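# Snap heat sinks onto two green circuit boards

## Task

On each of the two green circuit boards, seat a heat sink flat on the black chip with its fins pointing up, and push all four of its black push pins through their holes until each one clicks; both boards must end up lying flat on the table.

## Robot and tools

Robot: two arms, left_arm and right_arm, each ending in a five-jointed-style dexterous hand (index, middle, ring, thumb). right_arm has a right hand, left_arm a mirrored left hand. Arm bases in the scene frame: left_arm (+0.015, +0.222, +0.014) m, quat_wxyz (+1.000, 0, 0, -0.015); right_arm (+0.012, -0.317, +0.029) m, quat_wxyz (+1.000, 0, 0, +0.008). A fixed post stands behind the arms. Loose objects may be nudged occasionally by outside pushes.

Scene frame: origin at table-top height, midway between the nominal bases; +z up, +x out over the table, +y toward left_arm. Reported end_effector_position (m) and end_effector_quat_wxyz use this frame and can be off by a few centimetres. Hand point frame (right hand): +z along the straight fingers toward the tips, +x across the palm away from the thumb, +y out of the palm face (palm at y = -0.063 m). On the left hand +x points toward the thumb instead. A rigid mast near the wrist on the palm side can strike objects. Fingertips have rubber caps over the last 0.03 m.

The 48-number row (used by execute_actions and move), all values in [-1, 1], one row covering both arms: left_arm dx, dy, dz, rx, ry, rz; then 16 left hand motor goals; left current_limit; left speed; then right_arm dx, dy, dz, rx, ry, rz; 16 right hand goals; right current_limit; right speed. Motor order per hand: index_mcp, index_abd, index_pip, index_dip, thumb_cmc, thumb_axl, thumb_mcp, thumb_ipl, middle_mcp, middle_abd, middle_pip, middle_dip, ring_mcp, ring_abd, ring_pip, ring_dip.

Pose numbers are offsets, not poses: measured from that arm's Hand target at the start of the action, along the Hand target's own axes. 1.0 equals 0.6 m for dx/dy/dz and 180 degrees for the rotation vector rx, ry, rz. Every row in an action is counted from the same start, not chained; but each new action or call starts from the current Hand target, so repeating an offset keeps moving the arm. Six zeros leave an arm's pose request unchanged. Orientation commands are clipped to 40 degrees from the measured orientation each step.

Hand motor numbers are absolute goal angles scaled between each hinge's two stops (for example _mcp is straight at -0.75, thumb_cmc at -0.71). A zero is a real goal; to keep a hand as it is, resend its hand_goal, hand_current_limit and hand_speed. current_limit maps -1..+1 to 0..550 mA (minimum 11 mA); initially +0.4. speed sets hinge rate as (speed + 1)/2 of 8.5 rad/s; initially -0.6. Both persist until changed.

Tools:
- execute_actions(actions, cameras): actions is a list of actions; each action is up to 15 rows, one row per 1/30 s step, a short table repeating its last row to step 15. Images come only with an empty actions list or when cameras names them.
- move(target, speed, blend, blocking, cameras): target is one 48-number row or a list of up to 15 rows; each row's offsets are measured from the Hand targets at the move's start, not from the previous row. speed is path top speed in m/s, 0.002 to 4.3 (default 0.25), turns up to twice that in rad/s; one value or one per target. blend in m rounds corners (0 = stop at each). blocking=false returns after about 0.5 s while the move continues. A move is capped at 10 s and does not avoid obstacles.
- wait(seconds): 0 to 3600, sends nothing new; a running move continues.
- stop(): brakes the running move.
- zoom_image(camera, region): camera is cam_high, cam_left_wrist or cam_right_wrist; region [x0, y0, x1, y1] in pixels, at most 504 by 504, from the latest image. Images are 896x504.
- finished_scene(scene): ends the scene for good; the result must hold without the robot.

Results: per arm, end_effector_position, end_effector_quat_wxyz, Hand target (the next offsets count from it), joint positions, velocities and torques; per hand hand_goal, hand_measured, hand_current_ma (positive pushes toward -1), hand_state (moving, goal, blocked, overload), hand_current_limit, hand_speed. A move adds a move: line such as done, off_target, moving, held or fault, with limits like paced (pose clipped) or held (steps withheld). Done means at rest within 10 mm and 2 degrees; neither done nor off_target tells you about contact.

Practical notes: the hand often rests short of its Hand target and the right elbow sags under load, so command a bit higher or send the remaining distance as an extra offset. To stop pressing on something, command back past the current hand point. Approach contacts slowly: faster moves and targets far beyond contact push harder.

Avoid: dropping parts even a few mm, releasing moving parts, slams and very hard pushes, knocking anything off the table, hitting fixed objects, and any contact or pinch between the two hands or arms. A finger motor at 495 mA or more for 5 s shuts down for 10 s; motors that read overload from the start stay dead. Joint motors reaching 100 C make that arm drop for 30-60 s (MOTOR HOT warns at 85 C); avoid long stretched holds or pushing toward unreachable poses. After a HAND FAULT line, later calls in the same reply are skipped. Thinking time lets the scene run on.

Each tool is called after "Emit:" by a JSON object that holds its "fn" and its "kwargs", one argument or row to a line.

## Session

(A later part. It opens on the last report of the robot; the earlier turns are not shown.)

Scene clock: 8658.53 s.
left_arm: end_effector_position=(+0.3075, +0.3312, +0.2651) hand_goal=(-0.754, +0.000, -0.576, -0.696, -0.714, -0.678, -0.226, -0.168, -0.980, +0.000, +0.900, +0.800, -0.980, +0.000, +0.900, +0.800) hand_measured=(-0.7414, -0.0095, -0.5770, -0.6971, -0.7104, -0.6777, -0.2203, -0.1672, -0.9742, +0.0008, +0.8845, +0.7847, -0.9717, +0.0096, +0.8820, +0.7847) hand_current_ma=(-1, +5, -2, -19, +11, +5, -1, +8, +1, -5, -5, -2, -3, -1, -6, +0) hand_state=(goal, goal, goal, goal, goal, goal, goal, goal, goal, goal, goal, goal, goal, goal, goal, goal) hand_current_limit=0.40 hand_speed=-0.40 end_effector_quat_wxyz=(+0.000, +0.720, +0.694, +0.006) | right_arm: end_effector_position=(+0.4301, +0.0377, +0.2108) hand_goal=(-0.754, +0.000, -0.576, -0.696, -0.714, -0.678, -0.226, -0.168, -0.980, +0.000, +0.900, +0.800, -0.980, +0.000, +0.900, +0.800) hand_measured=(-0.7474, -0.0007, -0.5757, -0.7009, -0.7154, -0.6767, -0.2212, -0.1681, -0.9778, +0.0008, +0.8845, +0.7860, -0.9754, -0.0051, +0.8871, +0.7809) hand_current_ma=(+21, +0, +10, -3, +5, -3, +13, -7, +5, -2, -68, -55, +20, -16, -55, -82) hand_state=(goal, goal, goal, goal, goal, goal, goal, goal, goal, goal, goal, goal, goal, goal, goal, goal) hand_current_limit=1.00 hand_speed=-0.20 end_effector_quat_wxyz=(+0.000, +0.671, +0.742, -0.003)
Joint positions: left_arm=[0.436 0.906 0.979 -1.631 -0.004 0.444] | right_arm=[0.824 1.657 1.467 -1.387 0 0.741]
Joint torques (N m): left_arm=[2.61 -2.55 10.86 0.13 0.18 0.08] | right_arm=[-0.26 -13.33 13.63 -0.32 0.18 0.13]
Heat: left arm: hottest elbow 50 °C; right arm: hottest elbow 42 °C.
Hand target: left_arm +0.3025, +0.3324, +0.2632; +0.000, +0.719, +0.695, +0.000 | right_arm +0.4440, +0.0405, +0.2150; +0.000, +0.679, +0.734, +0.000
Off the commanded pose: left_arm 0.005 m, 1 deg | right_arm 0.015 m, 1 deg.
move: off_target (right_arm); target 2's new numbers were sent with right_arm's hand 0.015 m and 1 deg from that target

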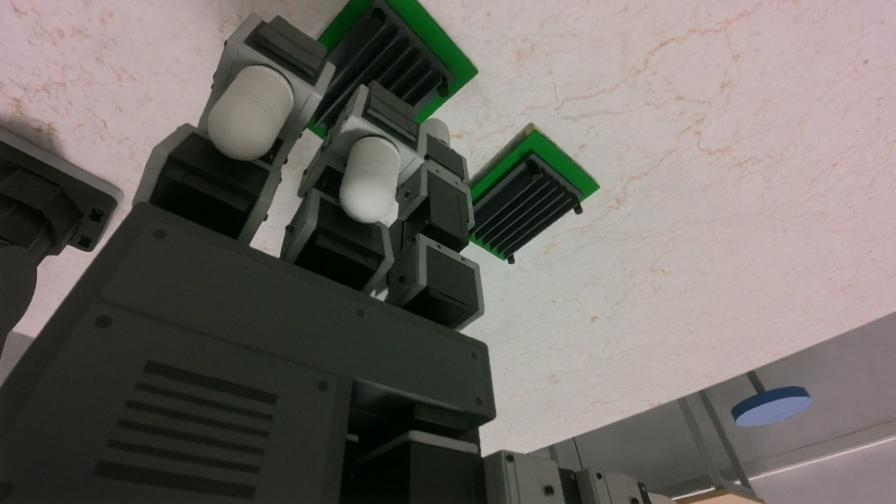

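Emit:
{"fn": "move", "kwargs": {
  "target": [0,0,0,0,0,0,-0.754,0,-0.576,-0.696,-0.714,-0.678,-0.226,-0.168,-0.98,0,0.9,0.8,-0.98,0,0.9,0.8,0.4,-0.4,0,0,0.045,0,0,0,-0.754,0,-0.576,-0.696,-0.714,-0.678,-0.226,-0.168,-0.98,0,0.9,0.8,-0.98,0,0.9,0.8,1.0,-0.2],
  "speed": 0.05,
  "cameras": ["cam_right_wrist"]
}}

Emit:
{"fn": "zoom_image", "kwargs": {
  "camera": "cam_right_wrist",
  "region": [370, 50, 490, 140]
}}

Scene clock: 8706.77 s.
left_arm: end_effector_position=(+0.3075, +0.3312, +0.2651) hand_goal=(-0.754, +0.000, -0.576, -0.696, -0.714, -0.678, -0.226, -0.168, -0.980, +0.000, +0.900, +0.800, -0.980, +0.000, +0.900, +0.800) hand_measured=(-0.7414, -0.0080, -0.5770, -0.6971, -0.7117, -0.6777, -0.2203, -0.1672, -0.9742, +0.0023, +0.8820, +0.7860, -0.9717, +0.0096, +0.8845, +0.7834) hand_current_ma=(+1, +1, -3, +0, +12, +0, -8, +12, -7, -5, -8, -11, -6, +1, -7, +4) hand_state=(goal, goal, goal, goal, goal, goal, goal, goal, goal, goal, goal, goal, goal, goal, goal, goal) hand_current_limit=0.40 hand_speed=-0.40 end_effector_quat_wxyz=(+0.000, +0.720, +0.694, +0.006) | right_arm: end_effector_position=(+0.4382, +0.0468, +0.2057) hand_goal=(-0.754, +0.000, -0.576, -0.696, -0.714, -0.678, -0.226, -0.168, -0.980, +0.000, +0.900, +0.800, -0.980, +0.000, +0.900, +0.800) hand_measured=(-0.7486, -0.0007, -0.5757, -0.6996, -0.7167, -0.6767, -0.2222, -0.1672, -0.9766, +0.0008, +0.8845, +0.7860, -0.9742, -0.0051, +0.8871, +0.7809) hand_current_ma=(+27, -3, -7, -7, +1, -3, +17, -3, +3, -1, -74, -59, +31, -16, -61, -79) hand_state=(goal, goal, goal, goal, goal, goal, goal, goal, goal, goal, goal, goal, goal, goal, goal, goal) hand_current_limit=1.00 hand_speed=-0.20 end_effector_quat_wxyz=(+0.000, +0.671, +0.741, +0.013)
Joint positions: left_arm=[0.436 0.906 0.979 -1.631 -0.004 0.444] | right_arm=[0.824 1.671 1.467 -1.341 0 0.741]
Joint torques (N m): left_arm=[1.85 -3.08 10.99 0.14 0.18 0.08] | right_arm=[-0.21 -13.45 9.32 0.51 0.16 0.13]
Heat: left arm: hottest elbow 50 °C; right arm: hottest elbow 44 °C.
Hand target: left_arm +0.3025, +0.3324, +0.2632; +0.000, +0.719, +0.695, +0.000 | right_arm +0.4440, +0.0405, +0.1880; +0.000, +0.679, +0.734, +0.000
Off the commanded pose: left_arm 0.005 m, 1 deg | right_arm 0.020 m, 2 deg.
move: off_target (right_arm)

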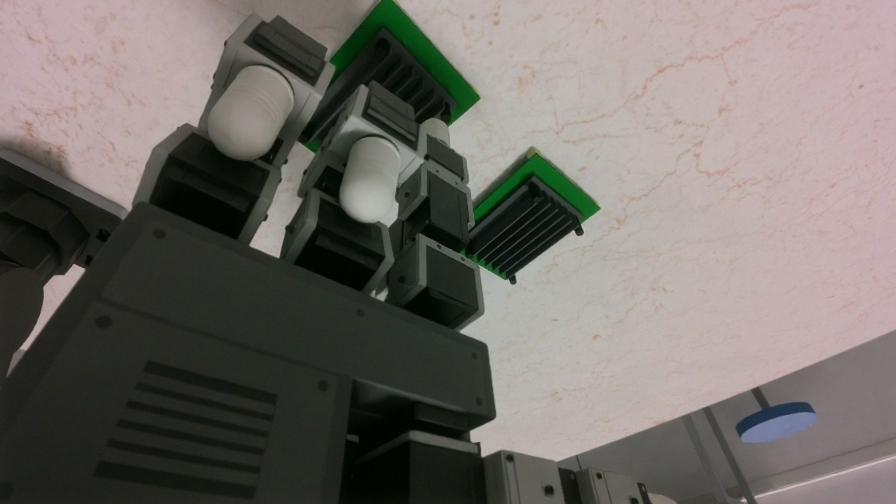

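Scaled by 4.200 from the camera's image (finer frame: 1280x720).

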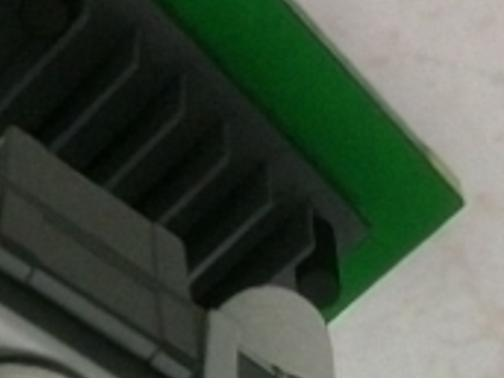

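Emit:
{"fn": "move", "kwargs": {
  "target": [0,0,0,0,0,0,-0.754,0,-0.576,-0.696,-0.714,-0.678,-0.226,-0.168,-0.98,0,0.9,0.8,-0.98,0,0.9,0.8,0.4,-0.4,-0.0228,-0.0084,0.020,0,0,0,-0.754,0,-0.576,-0.696,-0.714,-0.678,-0.226,-0.168,-0.98,0,0.9,0.8,-0.98,0,0.9,0.8,1.0,-0.2],
  "speed": 0.05,
  "cameras": ["cam_right_wrist"]
}}

Emit:
{"fn": "zoom_image", "kwargs": {
  "camera": "cam_right_wrist",
  "region": [370, 50, 490, 140]
}}

Scene clock: 8730.63 s.
left_arm: end_effector_position=(+0.3075, +0.3312, +0.2651) hand_goal=(-0.754, +0.000, -0.576, -0.696, -0.714, -0.678, -0.226, -0.168, -0.980, +0.000, +0.900, +0.800, -0.980, +0.000, +0.900, +0.800) hand_measured=(-0.7402, -0.0080, -0.5782, -0.6971, -0.7104, -0.6777, -0.2193, -0.1672, -0.9742, +0.0023, +0.8832, +0.7860, -0.9717, +0.0110, +0.8845, +0.7834) hand_current_ma=(-2, +1, -5, +1, +12, -1, +4, +8, +6, -9, -7, -4, -8, -2, -2, +7) hand_state=(goal, goal, goal, goal, goal, goal, goal, goal, goal, goal, goal, goal, goal, goal, goal, goal) hand_current_limit=0.40 hand_speed=-0.40 end_effector_quat_wxyz=(+0.000, +0.720, +0.694, +0.006) | right_arm: end_effector_position=(+0.4350, +0.0320, +0.1801) hand_goal=(-0.754, +0.000, -0.576, -0.696, -0.714, -0.678, -0.226, -0.168, -0.980, +0.000, +0.900, +0.800, -0.980, +0.000, +0.900, +0.800) hand_measured=(-0.7486, -0.0007, -0.5744, -0.6996, -0.7167, -0.6777, -0.2212, -0.1681, -0.9766, -0.0007, +0.8845, +0.7860, -0.9754, -0.0051, +0.8871, +0.7821) hand_current_ma=(+29, +2, +3, -13, +1, -8, +13, -5, -2, +6, -67, -60, +21, -11, -62, -76) hand_state=(goal, goal, goal, goal, goal, goal, goal, goal, goal, goal, goal, goal, goal, goal, goal, goal) hand_current_limit=1.00 hand_speed=-0.20 end_effector_quat_wxyz=(+0.000, +0.676, +0.737, +0.000)
Joint positions: left_arm=[0.436 0.906 0.979 -1.631 -0.004 0.444] | right_arm=[0.81 1.671 1.401 -1.3 0 0.741]
Joint torques (N m): left_arm=[1.14 -2.43 10.86 0.24 0.09 0.09] | right_arm=[-0.09 -15.15 9.35 0.43 0.17 0.01]
Heat: left arm: hottest elbow 50 °C; right arm: hottest elbow 42 °C.
Hand target: left_arm +0.3025, +0.3324, +0.2632; +0.000, +0.719, +0.695, +0.000 | right_arm +0.4401, +0.0265, +0.1760; +0.000, +0.679, +0.734, +0.000
Off the commanded pose: left_arm 0.005 m, 1 deg | right_arm 0.009 m, 1 deg.
move: done

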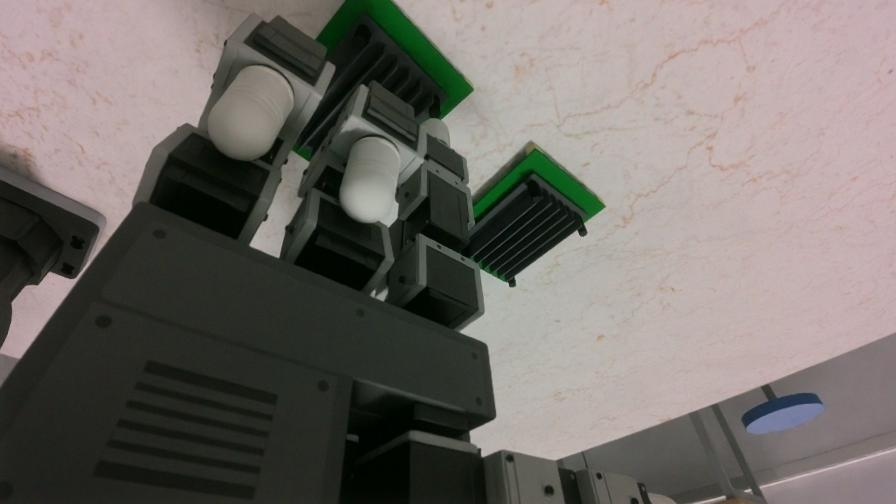

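Scaled by 4.200 from the camera's image (finer frame: 1280x720).

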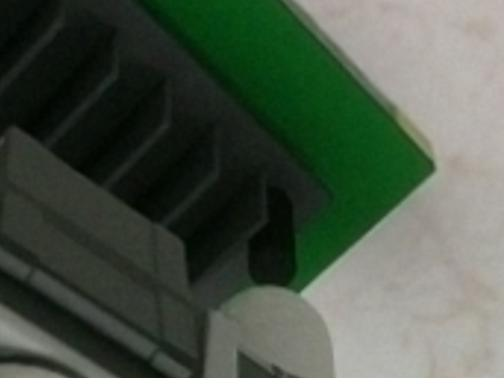

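Emit:
{"fn": "move", "kwargs": {
  "target": [0,0,0,0,0,0,-0.754,0,-0.576,-0.696,-0.714,-0.678,-0.226,-0.168,-0.98,0,0.9,0.8,-0.98,0,0.9,0.8,0.4,-0.4,0.0015,0.0015,0.0117,0,0,0,-0.754,0,-0.576,-0.696,-0.714,-0.678,-0.226,-0.168,-0.98,0,0.9,0.8,-0.98,0,0.9,0.8,1.0,-0.2],
  "speed": 0.03,
  "cameras": ["cam_right_wrist"]
}}

Emit:
{"fn": "zoom_image", "kwargs": {
  "camera": "cam_right_wrist",
  "region": [370, 50, 490, 140]
}}

Scene clock: 8742.63 s.
left_arm: end_effector_position=(+0.3075, +0.3312, +0.2651) hand_goal=(-0.754, +0.000, -0.576, -0.696, -0.714, -0.678, -0.226, -0.168, -0.980, +0.000, +0.900, +0.800, -0.980, +0.000, +0.900, +0.800) hand_measured=(-0.7414, -0.0080, -0.5757, -0.6971, -0.7117, -0.6767, -0.2203, -0.1681, -0.9742, +0.0008, +0.8832, +0.7847, -0.9717, +0.0096, +0.8832, +0.7834) hand_current_ma=(+1, +2, -3, -8, +11, +2, +2, +4, +9, +2, -6, -18, -8, -3, -5, -2) hand_state=(goal, goal, goal, goal, goal, goal, goal, goal, goal, goal, goal, goal, goal, goal, goal, goal) hand_current_limit=0.40 hand_speed=-0.40 end_effector_quat_wxyz=(+0.000, +0.720, +0.694, +0.006) | right_arm: end_effector_position=(+0.4359, +0.0331, +0.1777) hand_goal=(-0.754, +0.000, -0.576, -0.696, -0.714, -0.678, -0.226, -0.168, -0.980, +0.000, +0.900, +0.800, -0.980, +0.000, +0.900, +0.800) hand_measured=(-0.7486, -0.0007, -0.5757, -0.6996, -0.7154, -0.6777, -0.2212, -0.1681, -0.9766, -0.0007, +0.8845, +0.7860, -0.9742, -0.0051, +0.8871, +0.7809) hand_current_ma=(+21, -3, +0, -13, +1, -3, +14, -2, +3, +5, -71, -63, +28, -12, -59, -76) hand_state=(goal, goal, goal, goal, goal, goal, goal, goal, goal, goal, goal, goal, goal, goal, goal, goal) hand_current_limit=1.00 hand_speed=-0.20 end_effector_quat_wxyz=(+0.000, +0.676, +0.737, +0.005)
Joint positions: left_arm=[0.436 0.906 0.979 -1.631 -0.004 0.444] | right_arm=[0.81 1.671 1.393 -1.284 0 0.741]
Joint torques (N m): left_arm=[1.44 -2.9 11.15 0.1 0.15 0.1] | right_arm=[-0.09 -14.62 9.24 0.44 0.16 0]
Heat: left arm: hottest elbow 50 °C; right arm: hottest elbow 43 °C.
Hand target: left_arm +0.3025, +0.3324, +0.2632; +0.000, +0.719, +0.695, +0.000 | right_arm +0.4409, +0.0275, +0.1690; +0.000, +0.679, +0.734, +0.000
Off the commanded pose: left_arm 0.005 m, 1 deg | right_arm 0.011 m, 1 deg.
move: off_target (right_arm)

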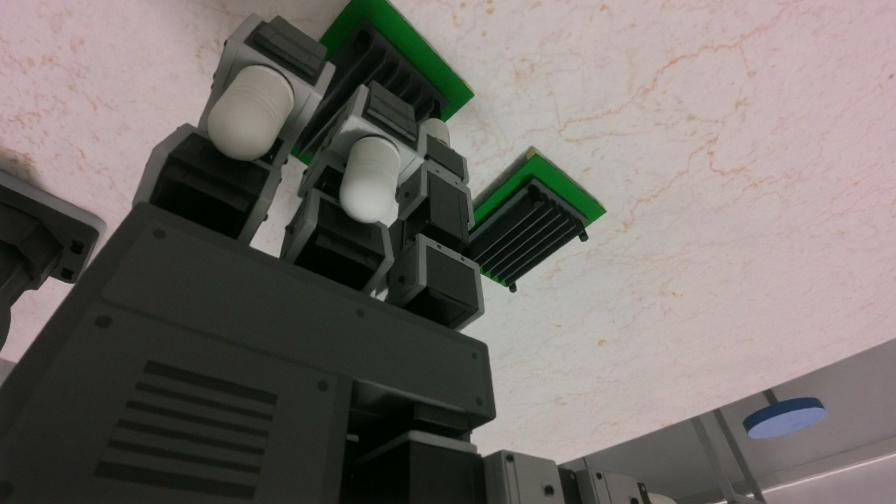

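Scaled by 4.200 from the camera's image (finer frame: 1280x720).

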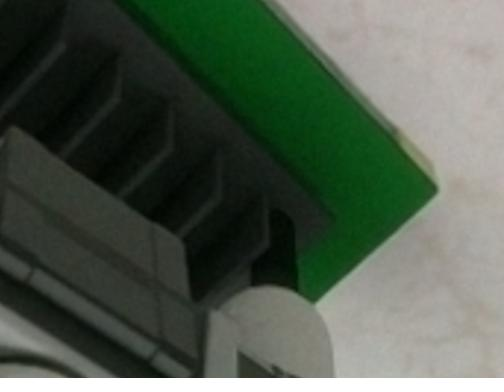

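Emit:
{"fn": "move", "kwargs": {
  "target": [0,0,0,0,0,0,-0.754,0,-0.576,-0.696,-0.714,-0.678,-0.226,-0.168,-0.98,0,0.9,0.8,-0.98,0,0.9,0.8,0.4,-0.4,0.0007,0.0,0.0117,0,0,0,-0.754,0,-0.576,-0.696,-0.714,-0.678,-0.226,-0.168,-0.98,0,0.9,0.8,-0.98,0,0.9,0.8,1.0,-0.2],
  "speed": 0.03,
  "cameras": ["cam_right_wrist"]
}}

Emit:
{"fn": "zoom_image", "kwargs": {
  "camera": "cam_right_wrist",
  "region": [370, 50, 490, 140]
}}

Scene clock: 8751.97 s.
left_arm: end_effector_position=(+0.3075, +0.3312, +0.2651) hand_goal=(-0.754, +0.000, -0.576, -0.696, -0.714, -0.678, -0.226, -0.168, -0.980, +0.000, +0.900, +0.800, -0.980, +0.000, +0.900, +0.800) hand_measured=(-0.7402, -0.0095, -0.5770, -0.6971, -0.7117, -0.6777, -0.2203, -0.1672, -0.9742, +0.0008, +0.8832, +0.7847, -0.9717, +0.0096, +0.8845, +0.7834) hand_current_ma=(+0, -3, +4, -2, +8, +2, +3, +10, -4, -5, -11, -12, -8, +4, -4, +5) hand_state=(goal, goal, goal, goal, goal, goal, goal, goal, goal, goal, goal, goal, goal, goal, goal, goal) hand_current_limit=0.40 hand_speed=-0.40 end_effector_quat_wxyz=(+0.000, +0.720, +0.694, +0.006) | right_arm: end_effector_position=(+0.4361, +0.0333, +0.1738) hand_goal=(-0.754, +0.000, -0.576, -0.696, -0.714, -0.678, -0.226, -0.168, -0.980, +0.000, +0.900, +0.800, -0.980, +0.000, +0.900, +0.800) hand_measured=(-0.7486, -0.0007, -0.5744, -0.7009, -0.7154, -0.6767, -0.2212, -0.1672, -0.9766, -0.0007, +0.8845, +0.7860, -0.9754, -0.0051, +0.8871, +0.7809) hand_current_ma=(+28, +6, -5, -11, +5, -5, +11, -4, +4, +9, -75, -56, +23, -19, -59, -75) hand_state=(goal, goal, goal, goal, goal, goal, goal, goal, goal, goal, goal, goal, goal, goal, goal, goal) hand_current_limit=1.00 hand_speed=-0.20 end_effector_quat_wxyz=(+0.000, +0.676, +0.737, +0.008)
Joint positions: left_arm=[0.436 0.906 0.979 -1.631 -0.004 0.444] | right_arm=[0.81 1.671 1.382 -1.267 0 0.741]
Joint torques (N m): left_arm=[2.61 -3.31 11 0.29 0.19 0.14] | right_arm=[-0.09 -13.98 9.22 0.49 0.16 0.01]
Heat: left arm: hottest elbow 50 °C; right arm: hottest elbow 42 °C.
Hand target: left_arm +0.3025, +0.3324, +0.2632; +0.000, +0.719, +0.695, +0.000 | right_arm +0.4409, +0.0279, +0.1620; +0.000, +0.679, +0.734, +0.000
Off the commanded pose: left_arm 0.005 m, 1 deg | right_arm 0.014 m, 1 deg.
move: off_target (right_arm)

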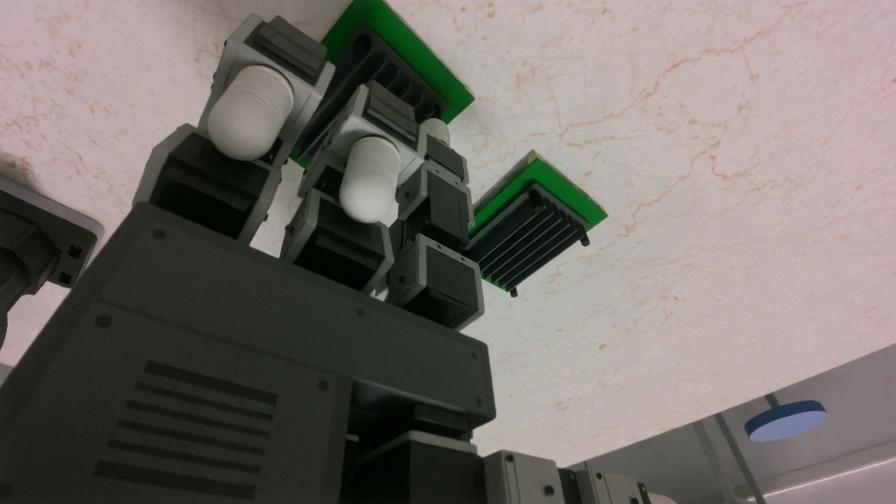

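Scaled by 4.200 from the camera's image (finer frame: 1280x720).

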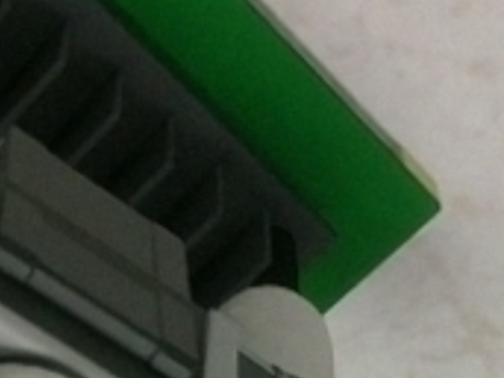

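Emit:
{"fn": "move", "kwargs": {
  "target": [0,0,0,0,0,0,-0.754,0,-0.576,-0.696,-0.714,-0.678,-0.226,-0.168,-0.98,0,0.9,0.8,-0.98,0,0.9,0.8,0.4,-0.4,0.0007,0.0,0.0117,0,0,0,-0.754,0,-0.576,-0.696,-0.714,-0.678,-0.226,-0.168,-0.98,0,0.9,0.8,-0.98,0,0.9,0.8,1.0,-0.2],
  "speed": 0.03,
  "cameras": ["cam_right_wrist"]
}}

Emit:
{"fn": "zoom_image", "kwargs": {
  "camera": "cam_right_wrist",
  "region": [370, 50, 490, 140]
}}

Scene clock: 8758.97 s.
left_arm: end_effector_position=(+0.3075, +0.3312, +0.2651) hand_goal=(-0.754, +0.000, -0.576, -0.696, -0.714, -0.678, -0.226, -0.168, -0.980, +0.000, +0.900, +0.800, -0.980, +0.000, +0.900, +0.800) hand_measured=(-0.7402, -0.0080, -0.5770, -0.6971, -0.7117, -0.6767, -0.2193, -0.1672, -0.9742, +0.0008, +0.8845, +0.7860, -0.9717, +0.0096, +0.8832, +0.7847) hand_current_ma=(+2, +10, -3, -3, -3, +0, +1, +11, +3, +0, -8, -13, -1, -6, -12, -2) hand_state=(goal, goal, goal, goal, goal, goal, goal, goal, goal, goal, goal, goal, goal, goal, goal, goal) hand_current_limit=0.40 hand_speed=-0.40 end_effector_quat_wxyz=(+0.000, +0.720, +0.694, +0.006) | right_arm: end_effector_position=(+0.4362, +0.0334, +0.1699) hand_goal=(-0.754, +0.000, -0.576, -0.696, -0.714, -0.678, -0.226, -0.168, -0.980, +0.000, +0.900, +0.800, -0.980, +0.000, +0.900, +0.800) hand_measured=(-0.7486, -0.0007, -0.5757, -0.7009, -0.7167, -0.6767, -0.2222, -0.1681, -0.9778, -0.0007, +0.8845, +0.7860, -0.9754, -0.0051, +0.8871, +0.7809) hand_current_ma=(+24, -5, +2, -12, -5, -7, +9, -1, +1, +8, -73, -58, +26, -12, -61, -75) hand_state=(goal, goal, goal, goal, goal, goal, goal, goal, goal, goal, goal, goal, goal, goal, goal, goal) hand_current_limit=1.00 hand_speed=-0.20 end_effector_quat_wxyz=(+0.000, +0.676, +0.737, +0.011)
Joint positions: left_arm=[0.436 0.906 0.979 -1.631 -0.004 0.444] | right_arm=[0.81 1.671 1.371 -1.249 0 0.741]
Joint torques (N m): left_arm=[1.14 -3.49 10.7 0.28 0.12 0.04] | right_arm=[-0.09 -13.51 9.21 0.44 0.16 0.02]
Heat: left arm: hottest elbow 50 °C; right arm: hottest elbow 42 °C.
Hand target: left_arm +0.3025, +0.3324, +0.2632; +0.000, +0.719, +0.695, +0.000 | right_arm +0.4408, +0.0283, +0.1549; +0.000, +0.679, +0.734, +0.000
Off the commanded pose: left_arm 0.005 m, 1 deg | right_arm 0.016 m, 1 deg.
move: off_target (right_arm)

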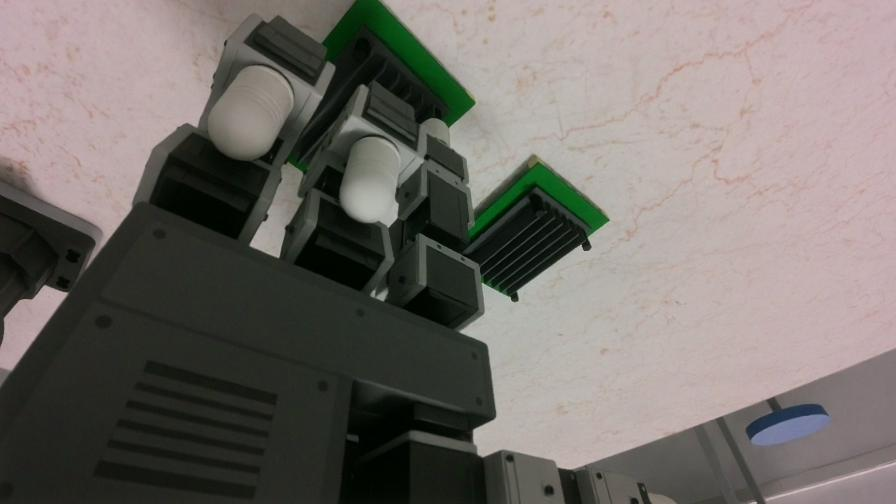

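Scaled by 4.200 from the camera's image (finer frame: 1280x720).

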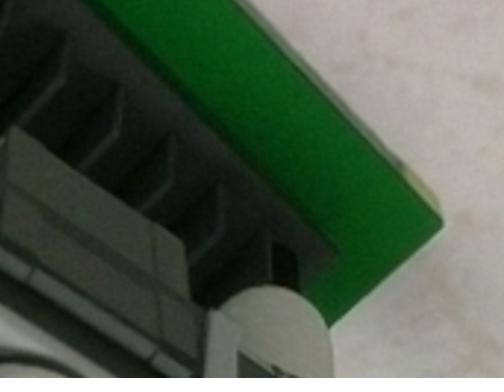

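Emit:
{"fn": "move", "kwargs": {
  "target": [0,0,0,0,0,0,-0.754,0,-0.576,-0.696,-0.714,-0.678,-0.226,-0.168,-0.98,0,0.9,0.8,-0.98,0,0.9,0.8,0.4,-0.4,-0.0005,0.001,0.0117,0,0,0,-0.754,0,-0.576,-0.696,-0.714,-0.678,-0.226,-0.168,-0.98,0,0.9,0.8,-0.98,0,0.9,0.8,1.0,-0.2],
  "speed": 0.03,
  "cameras": ["cam_right_wrist"]
}}

Emit:
{"fn": "zoom_image", "kwargs": {
  "camera": "cam_right_wrist",
  "region": [370, 50, 490, 140]
}}

Scene clock: 8766.33 s.
left_arm: end_effector_position=(+0.3075, +0.3312, +0.2651) hand_goal=(-0.754, +0.000, -0.576, -0.696, -0.714, -0.678, -0.226, -0.168, -0.980, +0.000, +0.900, +0.800, -0.980, +0.000, +0.900, +0.800) hand_measured=(-0.7414, -0.0095, -0.5770, -0.6971, -0.7104, -0.6767, -0.2193, -0.1681, -0.9754, +0.0008, +0.8820, +0.7847, -0.9717, +0.0096, +0.8832, +0.7834) hand_current_ma=(-3, +5, +5, -6, +10, -4, +2, +16, -9, -4, -5, -14, -6, -7, -9, +1) hand_state=(goal, goal, goal, goal, goal, goal, goal, goal, goal, goal, goal, goal, goal, goal, goal, goal) hand_current_limit=0.40 hand_speed=-0.40 end_effector_quat_wxyz=(+0.000, +0.720, +0.694, +0.006) | right_arm: end_effector_position=(+0.4363, +0.0335, +0.1655) hand_goal=(-0.754, +0.000, -0.576, -0.696, -0.714, -0.678, -0.226, -0.168, -0.980, +0.000, +0.900, +0.800, -0.980, +0.000, +0.900, +0.800) hand_measured=(-0.7486, -0.0007, -0.5770, -0.6996, -0.7167, -0.6767, -0.2222, -0.1681, -0.9766, -0.0007, +0.8845, +0.7860, -0.9754, -0.0051, +0.8871, +0.7809) hand_current_ma=(+30, -7, -9, -10, +3, -2, +8, -12, +6, +1, -74, -60, +21, -9, -64, -85) hand_state=(goal, goal, goal, goal, goal, goal, goal, goal, goal, goal, goal, goal, goal, goal, goal, goal) hand_current_limit=1.00 hand_speed=-0.20 end_effector_quat_wxyz=(+0.000, +0.676, +0.737, +0.012)
Joint positions: left_arm=[0.436 0.906 0.979 -1.631 -0.004 0.444] | right_arm=[0.81 1.673 1.36 -1.234 0 0.741]
Joint torques (N m): left_arm=[3.49 -3.14 11.11 0.2 0.13 0.11] | right_arm=[-0.21 -13.45 9.1 0.58 0.15 0]
Heat: left arm: hottest elbow 50 °C; right arm: hottest elbow 41 °C.
Hand target: left_arm +0.3025, +0.3324, +0.2632; +0.000, +0.719, +0.695, +0.000 | right_arm +0.4415, +0.0281, +0.1479; +0.000, +0.679, +0.734, +0.000
Off the commanded pose: left_arm 0.005 m, 1 deg | right_arm 0.019 m, 1 deg.
move: off_target (right_arm)

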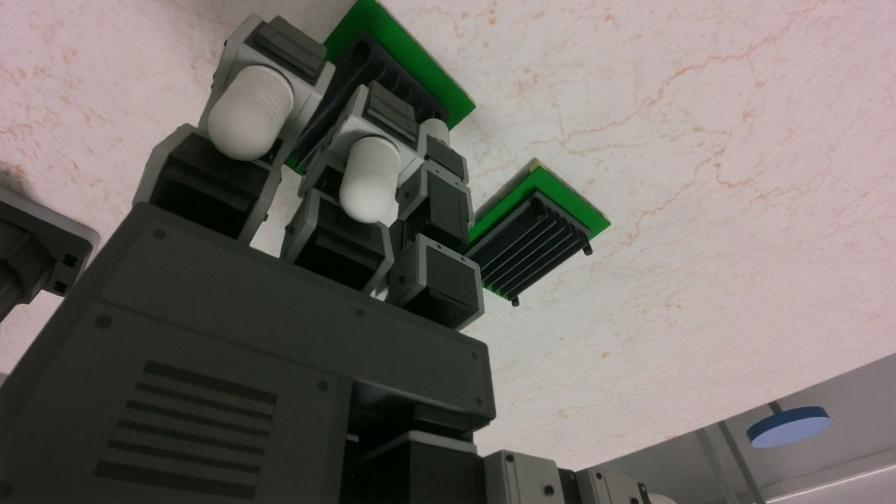

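Scaled by 4.200 from the camera's image (finer frame: 1280x720).

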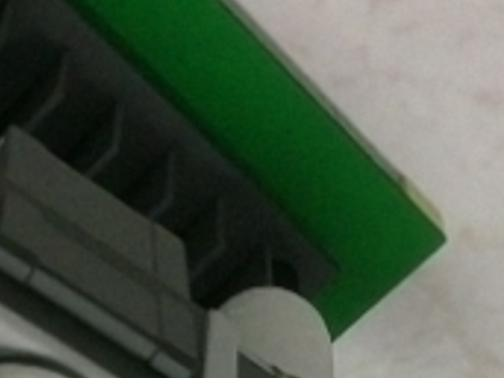

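Emit:
{"fn": "move", "kwargs": {
  "target": [0,0,0,0,0,0,-0.754,0,-0.576,-0.696,-0.714,-0.678,-0.226,-0.168,-0.98,0,0.9,0.8,-0.98,0,0.9,0.8,0.4,-0.4,-0.0010,0.001,0.0083,0,0,0,-0.754,0,-0.576,-0.696,-0.714,-0.678,-0.226,-0.168,-0.98,0,0.9,0.8,-0.98,0,0.9,0.8,1.0,-0.2],
  "speed": 0.03
}}

Emit:
{"fn": "move", "kwargs": {
  "target": [0,0,0,0,0,0,-0.754,0,-0.576,-0.696,-0.714,-0.678,-0.226,-0.168,-0.98,0,0.9,0.8,-0.98,0,0.9,0.8,0.4,-0.4,0,0,0.0083,0,0,0,-0.754,0,-0.576,-0.696,-0.714,-0.678,-0.226,-0.168,-0.98,0,0.9,0.8,-0.98,0,0.9,0.8,1.0,-0.2],
  "speed": 0.03,
  "cameras": ["cam_right_wrist"]
}}

Emit:
{"fn": "zoom_image", "kwargs": {
  "camera": "cam_right_wrist",
  "region": [370, 50, 490, 140]
}}

Scene clock: 8778.87 s.
left_arm: end_effector_position=(+0.3075, +0.3312, +0.2651) hand_goal=(-0.754, +0.000, -0.576, -0.696, -0.714, -0.678, -0.226, -0.168, -0.980, +0.000, +0.900, +0.800, -0.980, +0.000, +0.900, +0.800) hand_measured=(-0.7402, -0.0095, -0.5770, -0.6983, -0.7104, -0.6767, -0.2203, -0.1672, -0.9742, -0.0007, +0.8832, +0.7847, -0.9717, +0.0096, +0.8845, +0.7834) hand_current_ma=(+3, +3, +6, -5, +5, -2, +6, +9, +9, -8, +2, -12, -5, +4, +5, +3) hand_state=(goal, goal, goal, goal, goal, goal, goal, goal, goal, goal, goal, goal, goal, goal, goal, goal) hand_current_limit=0.40 hand_speed=-0.40 end_effector_quat_wxyz=(+0.000, +0.720, +0.694, +0.006) | right_arm: end_effector_position=(+0.4377, +0.0341, +0.1656) hand_goal=(-0.754, +0.000, -0.576, -0.696, -0.714, -0.678, -0.226, -0.168, -0.980, +0.000, +0.900, +0.800, -0.980, +0.000, +0.900, +0.800) hand_measured=(-0.7583, -0.0065, -0.5808, -0.7009, -0.7167, -0.6777, -0.2212, -0.1681, -0.9766, +0.0008, +0.8845, +0.7860, -0.9754, -0.0051, +0.8871, +0.7809) hand_current_ma=(-17, -17, -30, -12, -3, -9, +15, -8, +7, +3, -72, -60, +16, -14, -63, -84) hand_state=(goal, goal, goal, goal, goal, goal, goal, goal, goal, goal, goal, goal, goal, goal, goal, goal) hand_current_limit=1.00 hand_speed=-0.20 end_effector_quat_wxyz=(+0.001, +0.676, +0.737, +0.015)
Joint positions: left_arm=[0.436 0.906 0.979 -1.631 -0.004 0.444] | right_arm=[0.81 1.673 1.359 -1.227 0.001 0.741]
Joint torques (N m): left_arm=[1.9 -2.61 10.95 0.05 0.19 0.05] | right_arm=[-0.21 -12.92 8.53 0.77 0.11 -0.01]
Heat: left arm: hottest elbow 50 °C; right arm: hottest elbow 41 °C.
Hand target: left_arm +0.3025, +0.3324, +0.2632; +0.000, +0.719, +0.695, +0.000 | right_arm +0.4422, +0.0276, +0.1430; +0.000, +0.679, +0.734, +0.001
Off the commanded pose: left_arm 0.005 m, 1 deg | right_arm 0.024 m, 2 deg.
move: off_target (right_arm)

Scene clock: 8779.37 s.
left_arm: end_effector_position=(+0.3075, +0.3312, +0.2651) hand_goal=(-0.754, +0.000, -0.576, -0.696, -0.714, -0.678, -0.226, -0.168, -0.980, +0.000, +0.900, +0.800, -0.980, +0.000, +0.900, +0.800) hand_measured=(-0.7414, -0.0095, -0.5757, -0.6971, -0.7117, -0.6777, -0.2203, -0.1681, -0.9742, +0.0008, +0.8832, +0.7860, -0.9705, +0.0110, +0.8832, +0.7847) hand_current_ma=(-1, +7, -3, -14, +0, +3, +4, +7, -8, -7, -5, -13, +0, -4, -2, -5) hand_state=(goal, goal, goal, goal, goal, goal, goal, goal, goal, goal, goal, goal, goal, goal, goal, goal) hand_current_limit=0.40 hand_speed=-0.40 end_effector_quat_wxyz=(+0.000, +0.720, +0.694, +0.006) | right_arm: end_effector_position=(+0.4388, +0.0348, +0.1656) hand_goal=(-0.754, +0.000, -0.576, -0.696, -0.714, -0.678, -0.226, -0.168, -0.980, +0.000, +0.900, +0.800, -0.980, +0.000, +0.900, +0.800) hand_measured=(-0.7667, -0.0168, -0.5834, -0.7009, -0.7167, -0.6777, -0.2222, -0.1681, -0.9766, +0.0008, +0.8845, +0.7860, -0.9754, -0.0051, +0.8871, +0.7809) hand_current_ma=(-62, -46, -37, -8, +2, -6, +11, -3, +0, +6, -62, -59, +19, -18, -56, -75) hand_state=(goal, goal, goal, goal, goal, goal, goal, goal, goal, goal, goal, goal, goal, goal, goal, goal) hand_current_limit=1.00 hand_speed=-0.20 end_effector_quat_wxyz=(+0.002, +0.676, +0.736, +0.018)
Joint positions: left_arm=[0.436 0.906 0.979 -1.631 -0.004 0.444] | right_arm=[0.81 1.673 1.358 -1.22 0.003 0.741]
Joint torques (N m): left_arm=[2.26 -3.43 10.89 0.34 0.2 0.08] | right_arm=[-0.21 -12.57 7.94 0.9 0.05 -0.02]
Heat: left arm: hottest elbow 50 °C; right arm: hottest elbow 41 °C.
Hand target: left_arm +0.3025, +0.3324, +0.2632; +0.000, +0.719, +0.695, +0.000 | right_arm +0.4422, +0.0276, +0.1381; +0.000, +0.679, +0.734, +0.001
Off the commanded pose: left_arm 0.005 m, 1 deg | right_arm 0.029 m, 2 deg.
move: off_target (right_arm)

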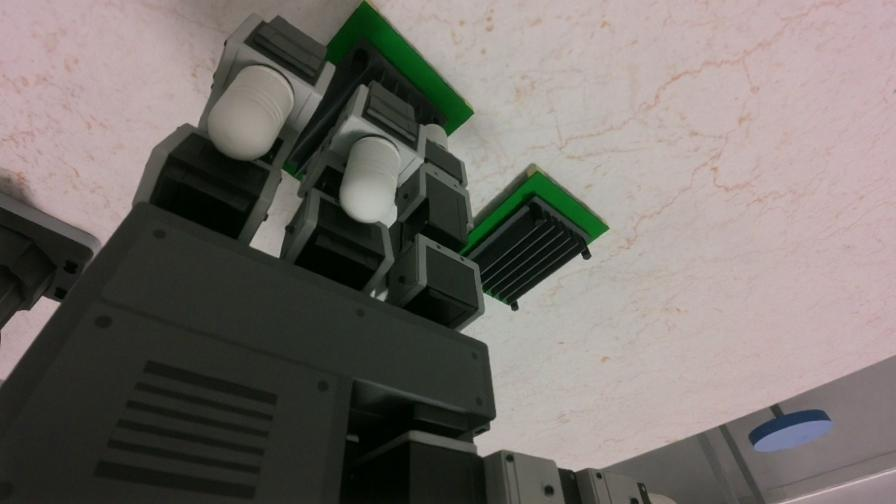

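Scaled by 4.200 from the camera's image (finer frame: 1280x720).

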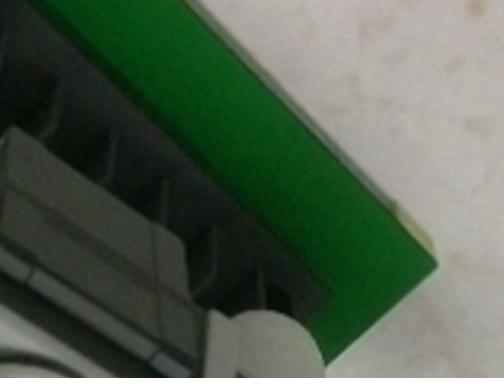

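Emit:
{"fn": "move", "kwargs": {
  "target": [0,0,0,0,0,0,-0.754,0,-0.576,-0.696,-0.714,-0.678,-0.226,-0.168,-0.98,0,0.9,0.8,-0.98,0,0.9,0.8,0.4,-0.4,-0.002,-0.004,0.015,0.015,-0.006,0,-0.735,0,-0.57,-0.696,-0.714,-0.678,-0.226,-0.168,-0.98,0,0.9,0.8,-0.98,0,0.9,0.8,1.0,-0.2],
  "speed": 0.03,
  "cameras": ["cam_right_wrist"]
}}

Emit:
{"fn": "zoom_image", "kwargs": {
  "camera": "cam_right_wrist",
  "region": [370, 50, 490, 140]
}}

Scene clock: 8797.93 s.
left_arm: end_effector_position=(+0.3075, +0.3312, +0.2651) hand_goal=(-0.754, +0.000, -0.576, -0.696, -0.714, -0.678, -0.226, -0.168, -0.980, +0.000, +0.900, +0.800, -0.980, +0.000, +0.900, +0.800) hand_measured=(-0.7414, -0.0095, -0.5757, -0.6971, -0.7104, -0.6777, -0.2193, -0.1672, -0.9766, -0.0007, +0.8832, +0.7860, -0.9717, +0.0096, +0.8832, +0.7821) hand_current_ma=(+6, +6, +6, -4, +8, -5, +0, +10, +1, -7, -6, -10, -8, -8, -8, +5) hand_state=(goal, goal, goal, goal, goal, goal, goal, goal, goal, goal, goal, goal, goal, goal, goal, goal) hand_current_limit=0.40 hand_speed=-0.40 end_effector_quat_wxyz=(+0.000, +0.720, +0.694, +0.006) | right_arm: end_effector_position=(+0.4363, +0.0322, +0.1635) hand_goal=(-0.736, +0.000, -0.570, -0.696, -0.714, -0.678, -0.226, -0.168, -0.980, +0.000, +0.900, +0.800, -0.980, +0.000, +0.900, +0.800) hand_measured=(-0.7390, -0.0080, -0.5770, -0.6996, -0.7154, -0.6777, -0.2212, -0.1681, -0.9778, -0.0007, +0.8845, +0.7860, -0.9754, -0.0051, +0.8871, +0.7809) hand_current_ma=(-17, -22, -36, -7, -1, -3, +17, -9, +4, +1, -74, -56, +21, -14, -55, -81) hand_state=(goal, goal, goal, goal, goal, goal, goal, goal, goal, goal, goal, goal, goal, goal, goal, goal) hand_current_limit=1.00 hand_speed=-0.20 end_effector_quat_wxyz=(-0.005, +0.678, +0.735, +0.011)
Joint positions: left_arm=[0.436 0.906 0.979 -1.631 -0.004 0.444] | right_arm=[0.805 1.673 1.358 -1.233 -0.01 0.74]
Joint torques (N m): left_arm=[2.14 -3.14 11 0.2 0.09 0.05] | right_arm=[-0.21 -10.4 9.57 -0.03 -0.12 -0.05]
Heat: left arm: hottest elbow 50 °C; right arm: hottest elbow 40 °C.
Hand target: left_arm +0.3025, +0.3324, +0.2632; +0.000, +0.719, +0.695, +0.000 | right_arm +0.4398, +0.0263, +0.1290; -0.009, +0.679, +0.733, -0.023
Off the commanded pose: left_arm 0.005 m, 1 deg | right_arm 0.035 m, 4 deg.
move: off_target (right_arm)

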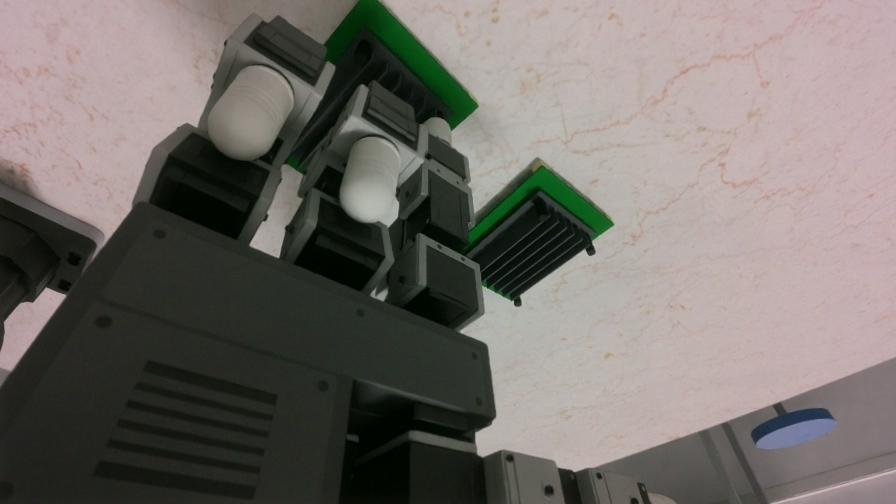

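Scaled by 4.200 from the camera's image (finer frame: 1280x720).

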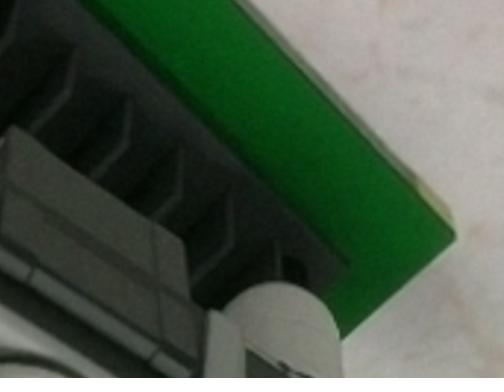

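Emit:
{"fn": "move", "kwargs": {
  "target": [0,0,0,0,0,0,-0.754,0,-0.576,-0.696,-0.714,-0.678,-0.226,-0.168,-0.98,0,0.9,0.8,-0.98,0,0.9,0.8,0.4,-0.4,0,0,0.0333,0.01,-0.003,0,-0.72,0,-0.56,-0.69,-0.714,-0.678,-0.226,-0.168,-0.98,0,0.9,0.8,-0.98,0,0.9,0.8,1.0,-0.2],
  "speed": 0.03,
  "cameras": ["cam_right_wrist"]
}}

Emit:
{"fn": "zoom_image", "kwargs": {
  "camera": "cam_right_wrist",
  "region": [370, 50, 490, 140]
}}

Scene clock: 8805.90 s.
left_arm: end_effector_position=(+0.3075, +0.3312, +0.2651) hand_goal=(-0.754, +0.000, -0.576, -0.696, -0.714, -0.678, -0.226, -0.168, -0.980, +0.000, +0.900, +0.800, -0.980, +0.000, +0.900, +0.800) hand_measured=(-0.7414, -0.0095, -0.5770, -0.6983, -0.7117, -0.6767, -0.2193, -0.1672, -0.9742, +0.0008, +0.8832, +0.7860, -0.9730, +0.0096, +0.8832, +0.7834) hand_current_ma=(+3, +0, +0, -9, +10, +2, +14, +7, -3, -1, -6, -12, +2, -7, -5, +1) hand_state=(goal, goal, goal, goal, goal, goal, goal, goal, goal, goal, goal, goal, goal, goal, goal, goal) hand_current_limit=0.40 hand_speed=-0.40 end_effector_quat_wxyz=(+0.000, +0.720, +0.694, +0.006) | right_arm: end_effector_position=(+0.4361, +0.0317, +0.1618) hand_goal=(-0.720, +0.000, -0.560, -0.690, -0.714, -0.678, -0.226, -0.168, -0.980, +0.000, +0.900, +0.800, -0.980, +0.000, +0.900, +0.800) hand_measured=(-0.7354, -0.0095, -0.5731, -0.7009, -0.7167, -0.6777, -0.2222, -0.1681, -0.9766, -0.0007, +0.8845, +0.7860, -0.9754, -0.0051, +0.8871, +0.7821) hand_current_ma=(-65, -19, -63, -30, -5, -13, +19, -6, +0, +2, -74, -69, +15, -13, -51, -79) hand_state=(goal, goal, goal, goal, goal, goal, goal, goal, goal, goal, goal, goal, goal, goal, goal, goal) hand_current_limit=1.00 hand_speed=-0.20 end_effector_quat_wxyz=(-0.010, +0.678, +0.735, +0.009)
Joint positions: left_arm=[0.436 0.906 0.979 -1.631 -0.004 0.444] | right_arm=[0.802 1.675 1.358 -1.235 -0.02 0.738]
Joint torques (N m): left_arm=[1.9 -2.78 10.66 0.13 0.22 0.09] | right_arm=[-0.32 -8.41 8.76 0.23 -0.32 -0.06]
Heat: left arm: hottest elbow 50 °C; right arm: hottest elbow 40 °C.
Hand target: left_arm +0.3025, +0.3324, +0.2632; +0.000, +0.719, +0.695, +0.000 | right_arm +0.4390, +0.0258, +0.1090; -0.016, +0.679, +0.733, -0.038
Off the commanded pose: left_arm 0.005 m, 1 deg | right_arm 0.053 m, 5 deg.
move: off_target (right_arm)

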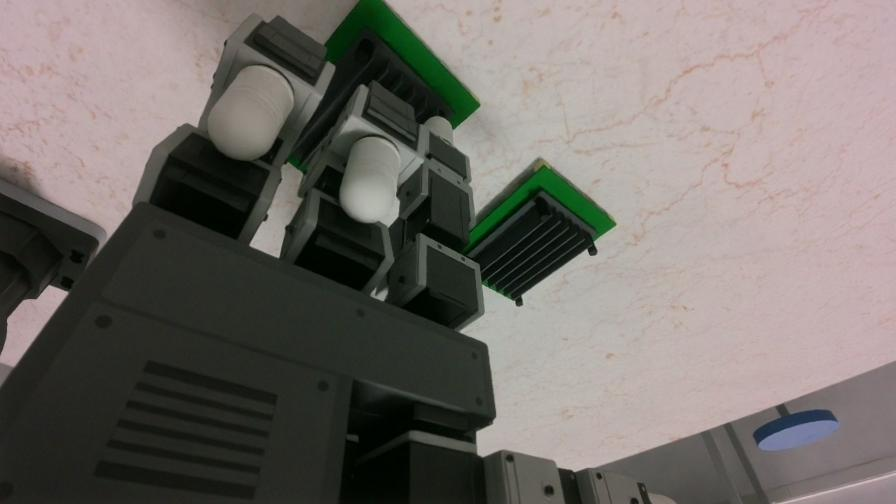

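Scaled by 4.200 from the camera's image (finer frame: 1280x720).

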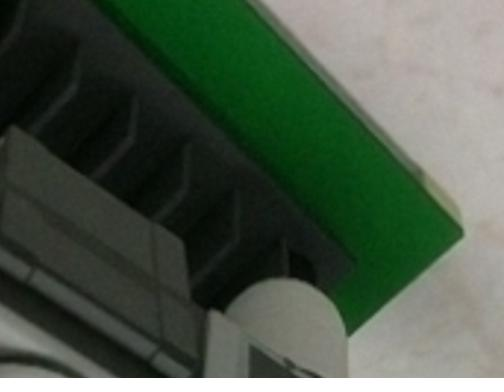

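Continue to step 3.

Emit:
{"fn": "move", "kwargs": {
  "target": [0,0,0,0,0,0,-0.754,0,-0.576,-0.696,-0.714,-0.678,-0.226,-0.168,-0.98,0,0.9,0.8,-0.98,0,0.9,0.8,0.4,-0.4,0,0,0.0333,0.008,-0.002,0,-0.70,0,-0.55,-0.69,-0.714,-0.678,-0.226,-0.168,-0.98,0,0.9,0.8,-0.98,0,0.9,0.8,1.0,-0.2],
  "speed": 0.03
}}

Emit:
{"fn": "move", "kwargs": {
  "target": [0,0,0,0,0,0,-0.754,0,-0.576,-0.696,-0.714,-0.678,-0.226,-0.168,-0.98,0,0.9,0.8,-0.98,0,0.9,0.8,0.4,-0.4,0,-0.002,0.0333,0.007,-0.001,0,-0.685,0,-0.54,-0.68,-0.714,-0.678,-0.226,-0.168,-0.98,0,0.9,0.8,-0.98,0,0.9,0.8,1.0,-0.2],
  "speed": 0.03,
  "cameras": ["cam_right_wrist"]
}}

Emit:
{"fn": "zoom_image", "kwargs": {
  "camera": "cam_right_wrist",
  "region": [370, 50, 490, 140]
}}

Scene clock: 8816.73 s.
left_arm: end_effector_position=(+0.3075, +0.3312, +0.2651) hand_goal=(-0.754, +0.000, -0.576, -0.696, -0.714, -0.678, -0.226, -0.168, -0.980, +0.000, +0.900, +0.800, -0.980, +0.000, +0.900, +0.800) hand_measured=(-0.7414, -0.0095, -0.5770, -0.6983, -0.7104, -0.6767, -0.2193, -0.1681, -0.9754, +0.0008, +0.8845, +0.7847, -0.9717, +0.0096, +0.8832, +0.7834) hand_current_ma=(-3, +11, -8, -8, +8, +7, +4, +11, +6, +2, -7, -11, -13, -5, +0, +3) hand_state=(goal, goal, goal, goal, goal, goal, goal, goal, goal, goal, goal, goal, goal, goal, goal, goal) hand_current_limit=0.40 hand_speed=-0.40 end_effector_quat_wxyz=(+0.000, +0.720, +0.694, +0.006) | right_arm: end_effector_position=(+0.4355, +0.0319, +0.1605) hand_goal=(-0.700, +0.000, -0.550, -0.690, -0.714, -0.678, -0.226, -0.168, -0.980, +0.000, +0.900, +0.800, -0.980, +0.000, +0.900, +0.800) hand_measured=(-0.7293, -0.0212, -0.5718, -0.6996, -0.7154, -0.6777, -0.2212, -0.1681, -0.9766, -0.0007, +0.8845, +0.7860, -0.9754, -0.0051, +0.8871, +0.7809) hand_current_ma=(-129, -53, -95, -34, +1, +5, +14, -2, +4, +0, -67, -67, +21, -13, -68, -81) hand_state=(blocked, blocked, blocked, goal, goal, goal, goal, goal, goal, goal, goal, goal, goal, goal, goal, goal) hand_current_limit=1.00 hand_speed=-0.20 end_effector_quat_wxyz=(-0.014, +0.678, +0.734, +0.008)
Joint positions: left_arm=[0.436 0.906 0.979 -1.631 -0.004 0.444] | right_arm=[0.8 1.676 1.358 -1.236 -0.029 0.737]
Joint torques (N m): left_arm=[1.73 -2.84 11.15 0.21 0.15 0.07] | right_arm=[-0.15 -6.77 7.32 0.8 -0.42 -0.1]
Heat: left arm: hottest elbow 50 °C; right arm: hottest elbow 40 °C.
Hand target: left_arm +0.3025, +0.3324, +0.2632; +0.000, +0.719, +0.695, +0.000 | right_arm +0.4375, +0.0251, +0.0892; -0.022, +0.679, +0.732, -0.049
Off the commanded pose: left_arm 0.005 m, 1 deg | right_arm 0.072 m, 7 deg.
move: off_target (right_arm)

Scene clock: 8818.03 s.
left_arm: end_effector_position=(+0.3075, +0.3312, +0.2651) hand_goal=(-0.754, +0.000, -0.576, -0.696, -0.714, -0.678, -0.226, -0.168, -0.980, +0.000, +0.900, +0.800, -0.980, +0.000, +0.900, +0.800) hand_measured=(-0.7402, -0.0095, -0.5757, -0.6971, -0.7104, -0.6767, -0.2203, -0.1681, -0.9754, +0.0008, +0.8832, +0.7860, -0.9717, +0.0096, +0.8832, +0.7834) hand_current_ma=(-5, +0, -6, -6, +11, +1, +2, +4, -5, -4, +5, -19, -8, -4, -4, +6) hand_state=(goal, goal, goal, goal, goal, goal, goal, goal, goal, goal, goal, goal, goal, goal, goal, goal) hand_current_limit=0.40 hand_speed=-0.40 end_effector_quat_wxyz=(+0.000, +0.720, +0.694, +0.006) | right_arm: end_effector_position=(+0.4362, +0.0342, +0.1235) hand_goal=(-0.686, +0.000, -0.540, -0.680, -0.714, -0.678, -0.226, -0.168, -0.980, +0.000, +0.900, +0.800, -0.980, +0.000, +0.900, +0.800) hand_measured=(-0.6449, +0.0096, -0.5192, -0.6741, -0.7104, -0.6788, -0.2203, -0.1672, -0.9754, +0.0008, +0.8832, +0.7860, -0.9742, -0.0051, +0.8858, +0.7809) hand_current_ma=(+191, +35, +89, +43, +33, -10, +19, -15, +13, +12, -70, -45, +26, -10, -69, -80) hand_state=(blocked, moving, blocked, goal, goal, goal, goal, goal, goal, goal, goal, goal, goal, goal, goal, goal) hand_current_limit=1.00 hand_speed=-0.20 end_effector_quat_wxyz=(-0.023, +0.678, +0.735, -0.014)
Joint positions: left_arm=[0.436 0.906 0.979 -1.631 -0.004 0.444] | right_arm=[0.796 1.74 1.348 -1.209 -0.046 0.732]
Joint torques (N m): left_arm=[1.55 -3.19 10.61 0.29 0.22 0.09] | right_arm=[-0.03 -9.64 7.08 0.59 -0.26 -0.07]
Heat: left arm: hottest elbow 50 °C; right arm: hottest elbow 40 °C.
Hand target: left_arm +0.3025, +0.3324, +0.2632; +0.000, +0.719, +0.695, +0.000 | right_arm +0.4343, +0.0242, +0.0694; -0.028, +0.678, +0.732, -0.058
Off the commanded pose: left_arm 0.005 m, 1 deg | right_arm 0.055 m, 5 deg.
move: off_target (right_arm)

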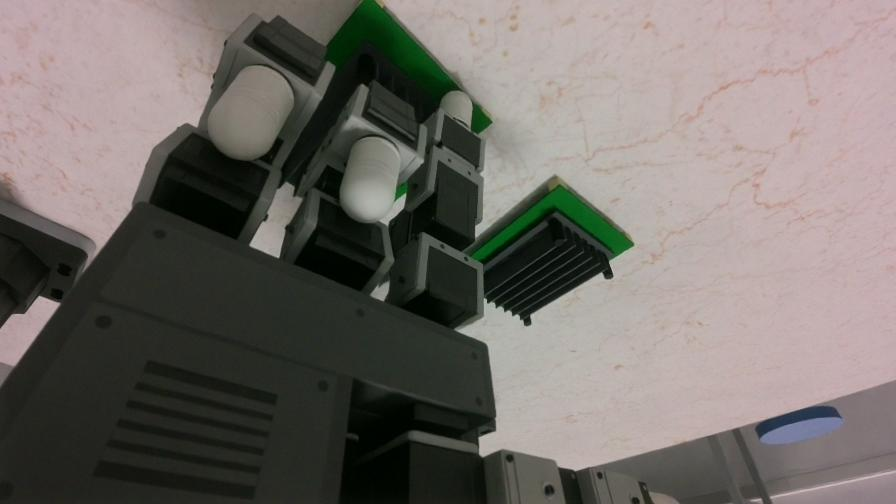

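Scaled by 4.200 from the camera's image (finer frame: 1280x720).

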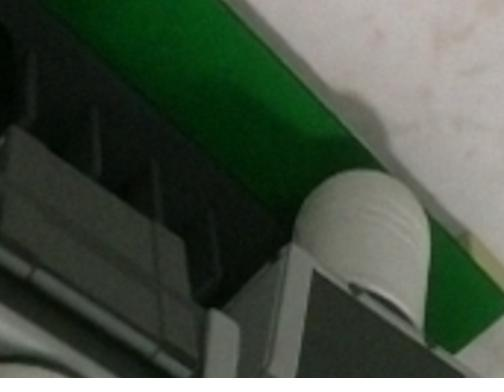

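Emit:
{"fn": "move", "kwargs": {
  "target": [0,0,0,0,0,0,-0.754,0,-0.576,-0.696,-0.714,-0.678,-0.226,-0.168,-0.98,0,0.9,0.8,-0.98,0,0.9,0.8,0.4,-0.4,0.002,0.006,-0.22,-0.040,0.012,0,-0.68,0,-0.54,-0.68,-0.714,-0.678,-0.226,-0.168,-0.98,0,0.9,0.8,-0.98,0,0.9,0.8,1.0,-0.6],
  "speed": 0.06,
  "cameras": ["cam_right_wrist"]
}}

Emit:
{"fn": "zoom_image", "kwargs": {
  "camera": "cam_right_wrist",
  "region": [280, 0, 500, 160]
}}

Scene clock: 8834.83 s.
left_arm: end_effector_position=(+0.3075, +0.3312, +0.2651) hand_goal=(-0.754, +0.000, -0.576, -0.696, -0.714, -0.678, -0.226, -0.168, -0.980, +0.000, +0.900, +0.800, -0.980, +0.000, +0.900, +0.800) hand_measured=(-0.7414, -0.0095, -0.5757, -0.6971, -0.7117, -0.6777, -0.2193, -0.1672, -0.9754, +0.0008, +0.8832, +0.7847, -0.9717, +0.0096, +0.8832, +0.7834) hand_current_ma=(+4, +11, +7, -8, +14, -5, +6, +16, -3, -1, -5, -15, +4, -7, -10, +5) hand_state=(goal, goal, goal, goal, goal, goal, goal, goal, goal, goal, goal, goal, goal, goal, goal, goal) hand_current_limit=0.40 hand_speed=-0.40 end_effector_quat_wxyz=(+0.000, +0.720, +0.694, +0.006) | right_arm: end_effector_position=(+0.4415, +0.0281, +0.1811) hand_goal=(-0.680, +0.000, -0.540, -0.680, -0.714, -0.678, -0.226, -0.168, -0.980, +0.000, +0.900, +0.800, -0.980, +0.000, +0.900, +0.800) hand_measured=(-0.6739, +0.0008, -0.5359, -0.6754, -0.7104, -0.6777, -0.2203, -0.1672, -0.9754, -0.0007, +0.8832, +0.7860, -0.9754, -0.0051, +0.8871, +0.7821) hand_current_ma=(+29, +1, +7, +22, +30, -15, +29, -11, +7, +7, -75, -60, +26, -10, -62, -81) hand_state=(goal, goal, goal, goal, goal, goal, goal, goal, goal, goal, goal, goal, goal, goal, goal, goal) hand_current_limit=1.00 hand_speed=-0.60 end_effector_quat_wxyz=(-0.001, +0.676, +0.737, -0.017)
Joint positions: left_arm=[0.436 0.906 0.979 -1.631 -0.004 0.444] | right_arm=[0.795 1.694 1.439 -1.349 -0.001 0.726]
Joint torques (N m): left_arm=[1.26 -3.08 10.99 0.06 0.14 0.14] | right_arm=[0.15 -16.21 13.27 -0.38 0.21 0.05]
Heat: left arm: hottest elbow 50 °C; right arm: hottest elbow 39 °C.
Hand target: left_arm +0.3025, +0.3324, +0.2632; +0.000, +0.719, +0.695, +0.000 | right_arm +0.4536, +0.0319, +0.1997; +0.000, +0.680, +0.734, +0.000
Off the commanded pose: left_arm 0.005 m, 1 deg | right_arm 0.023 m, 2 deg.
move: off_target (right_arm)

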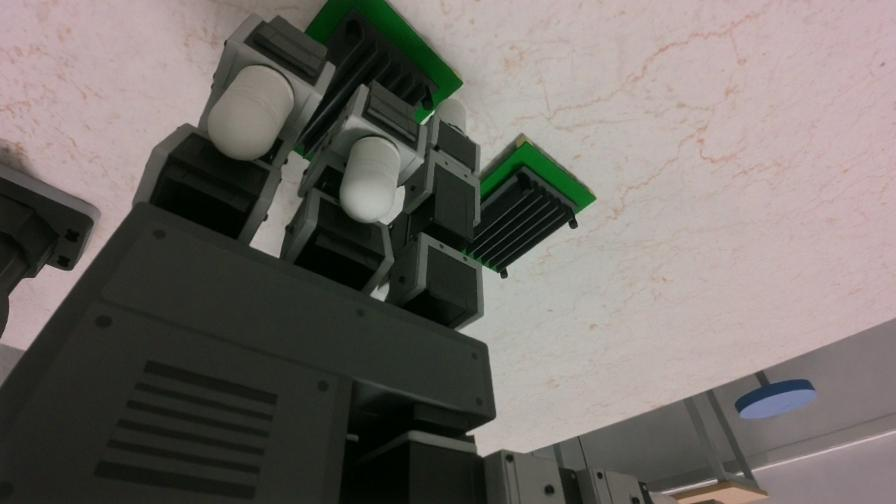

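Scaled by 2.291 from the camera's image (finer frame: 1280x720).

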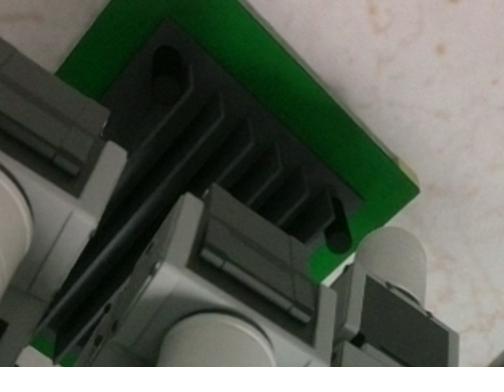

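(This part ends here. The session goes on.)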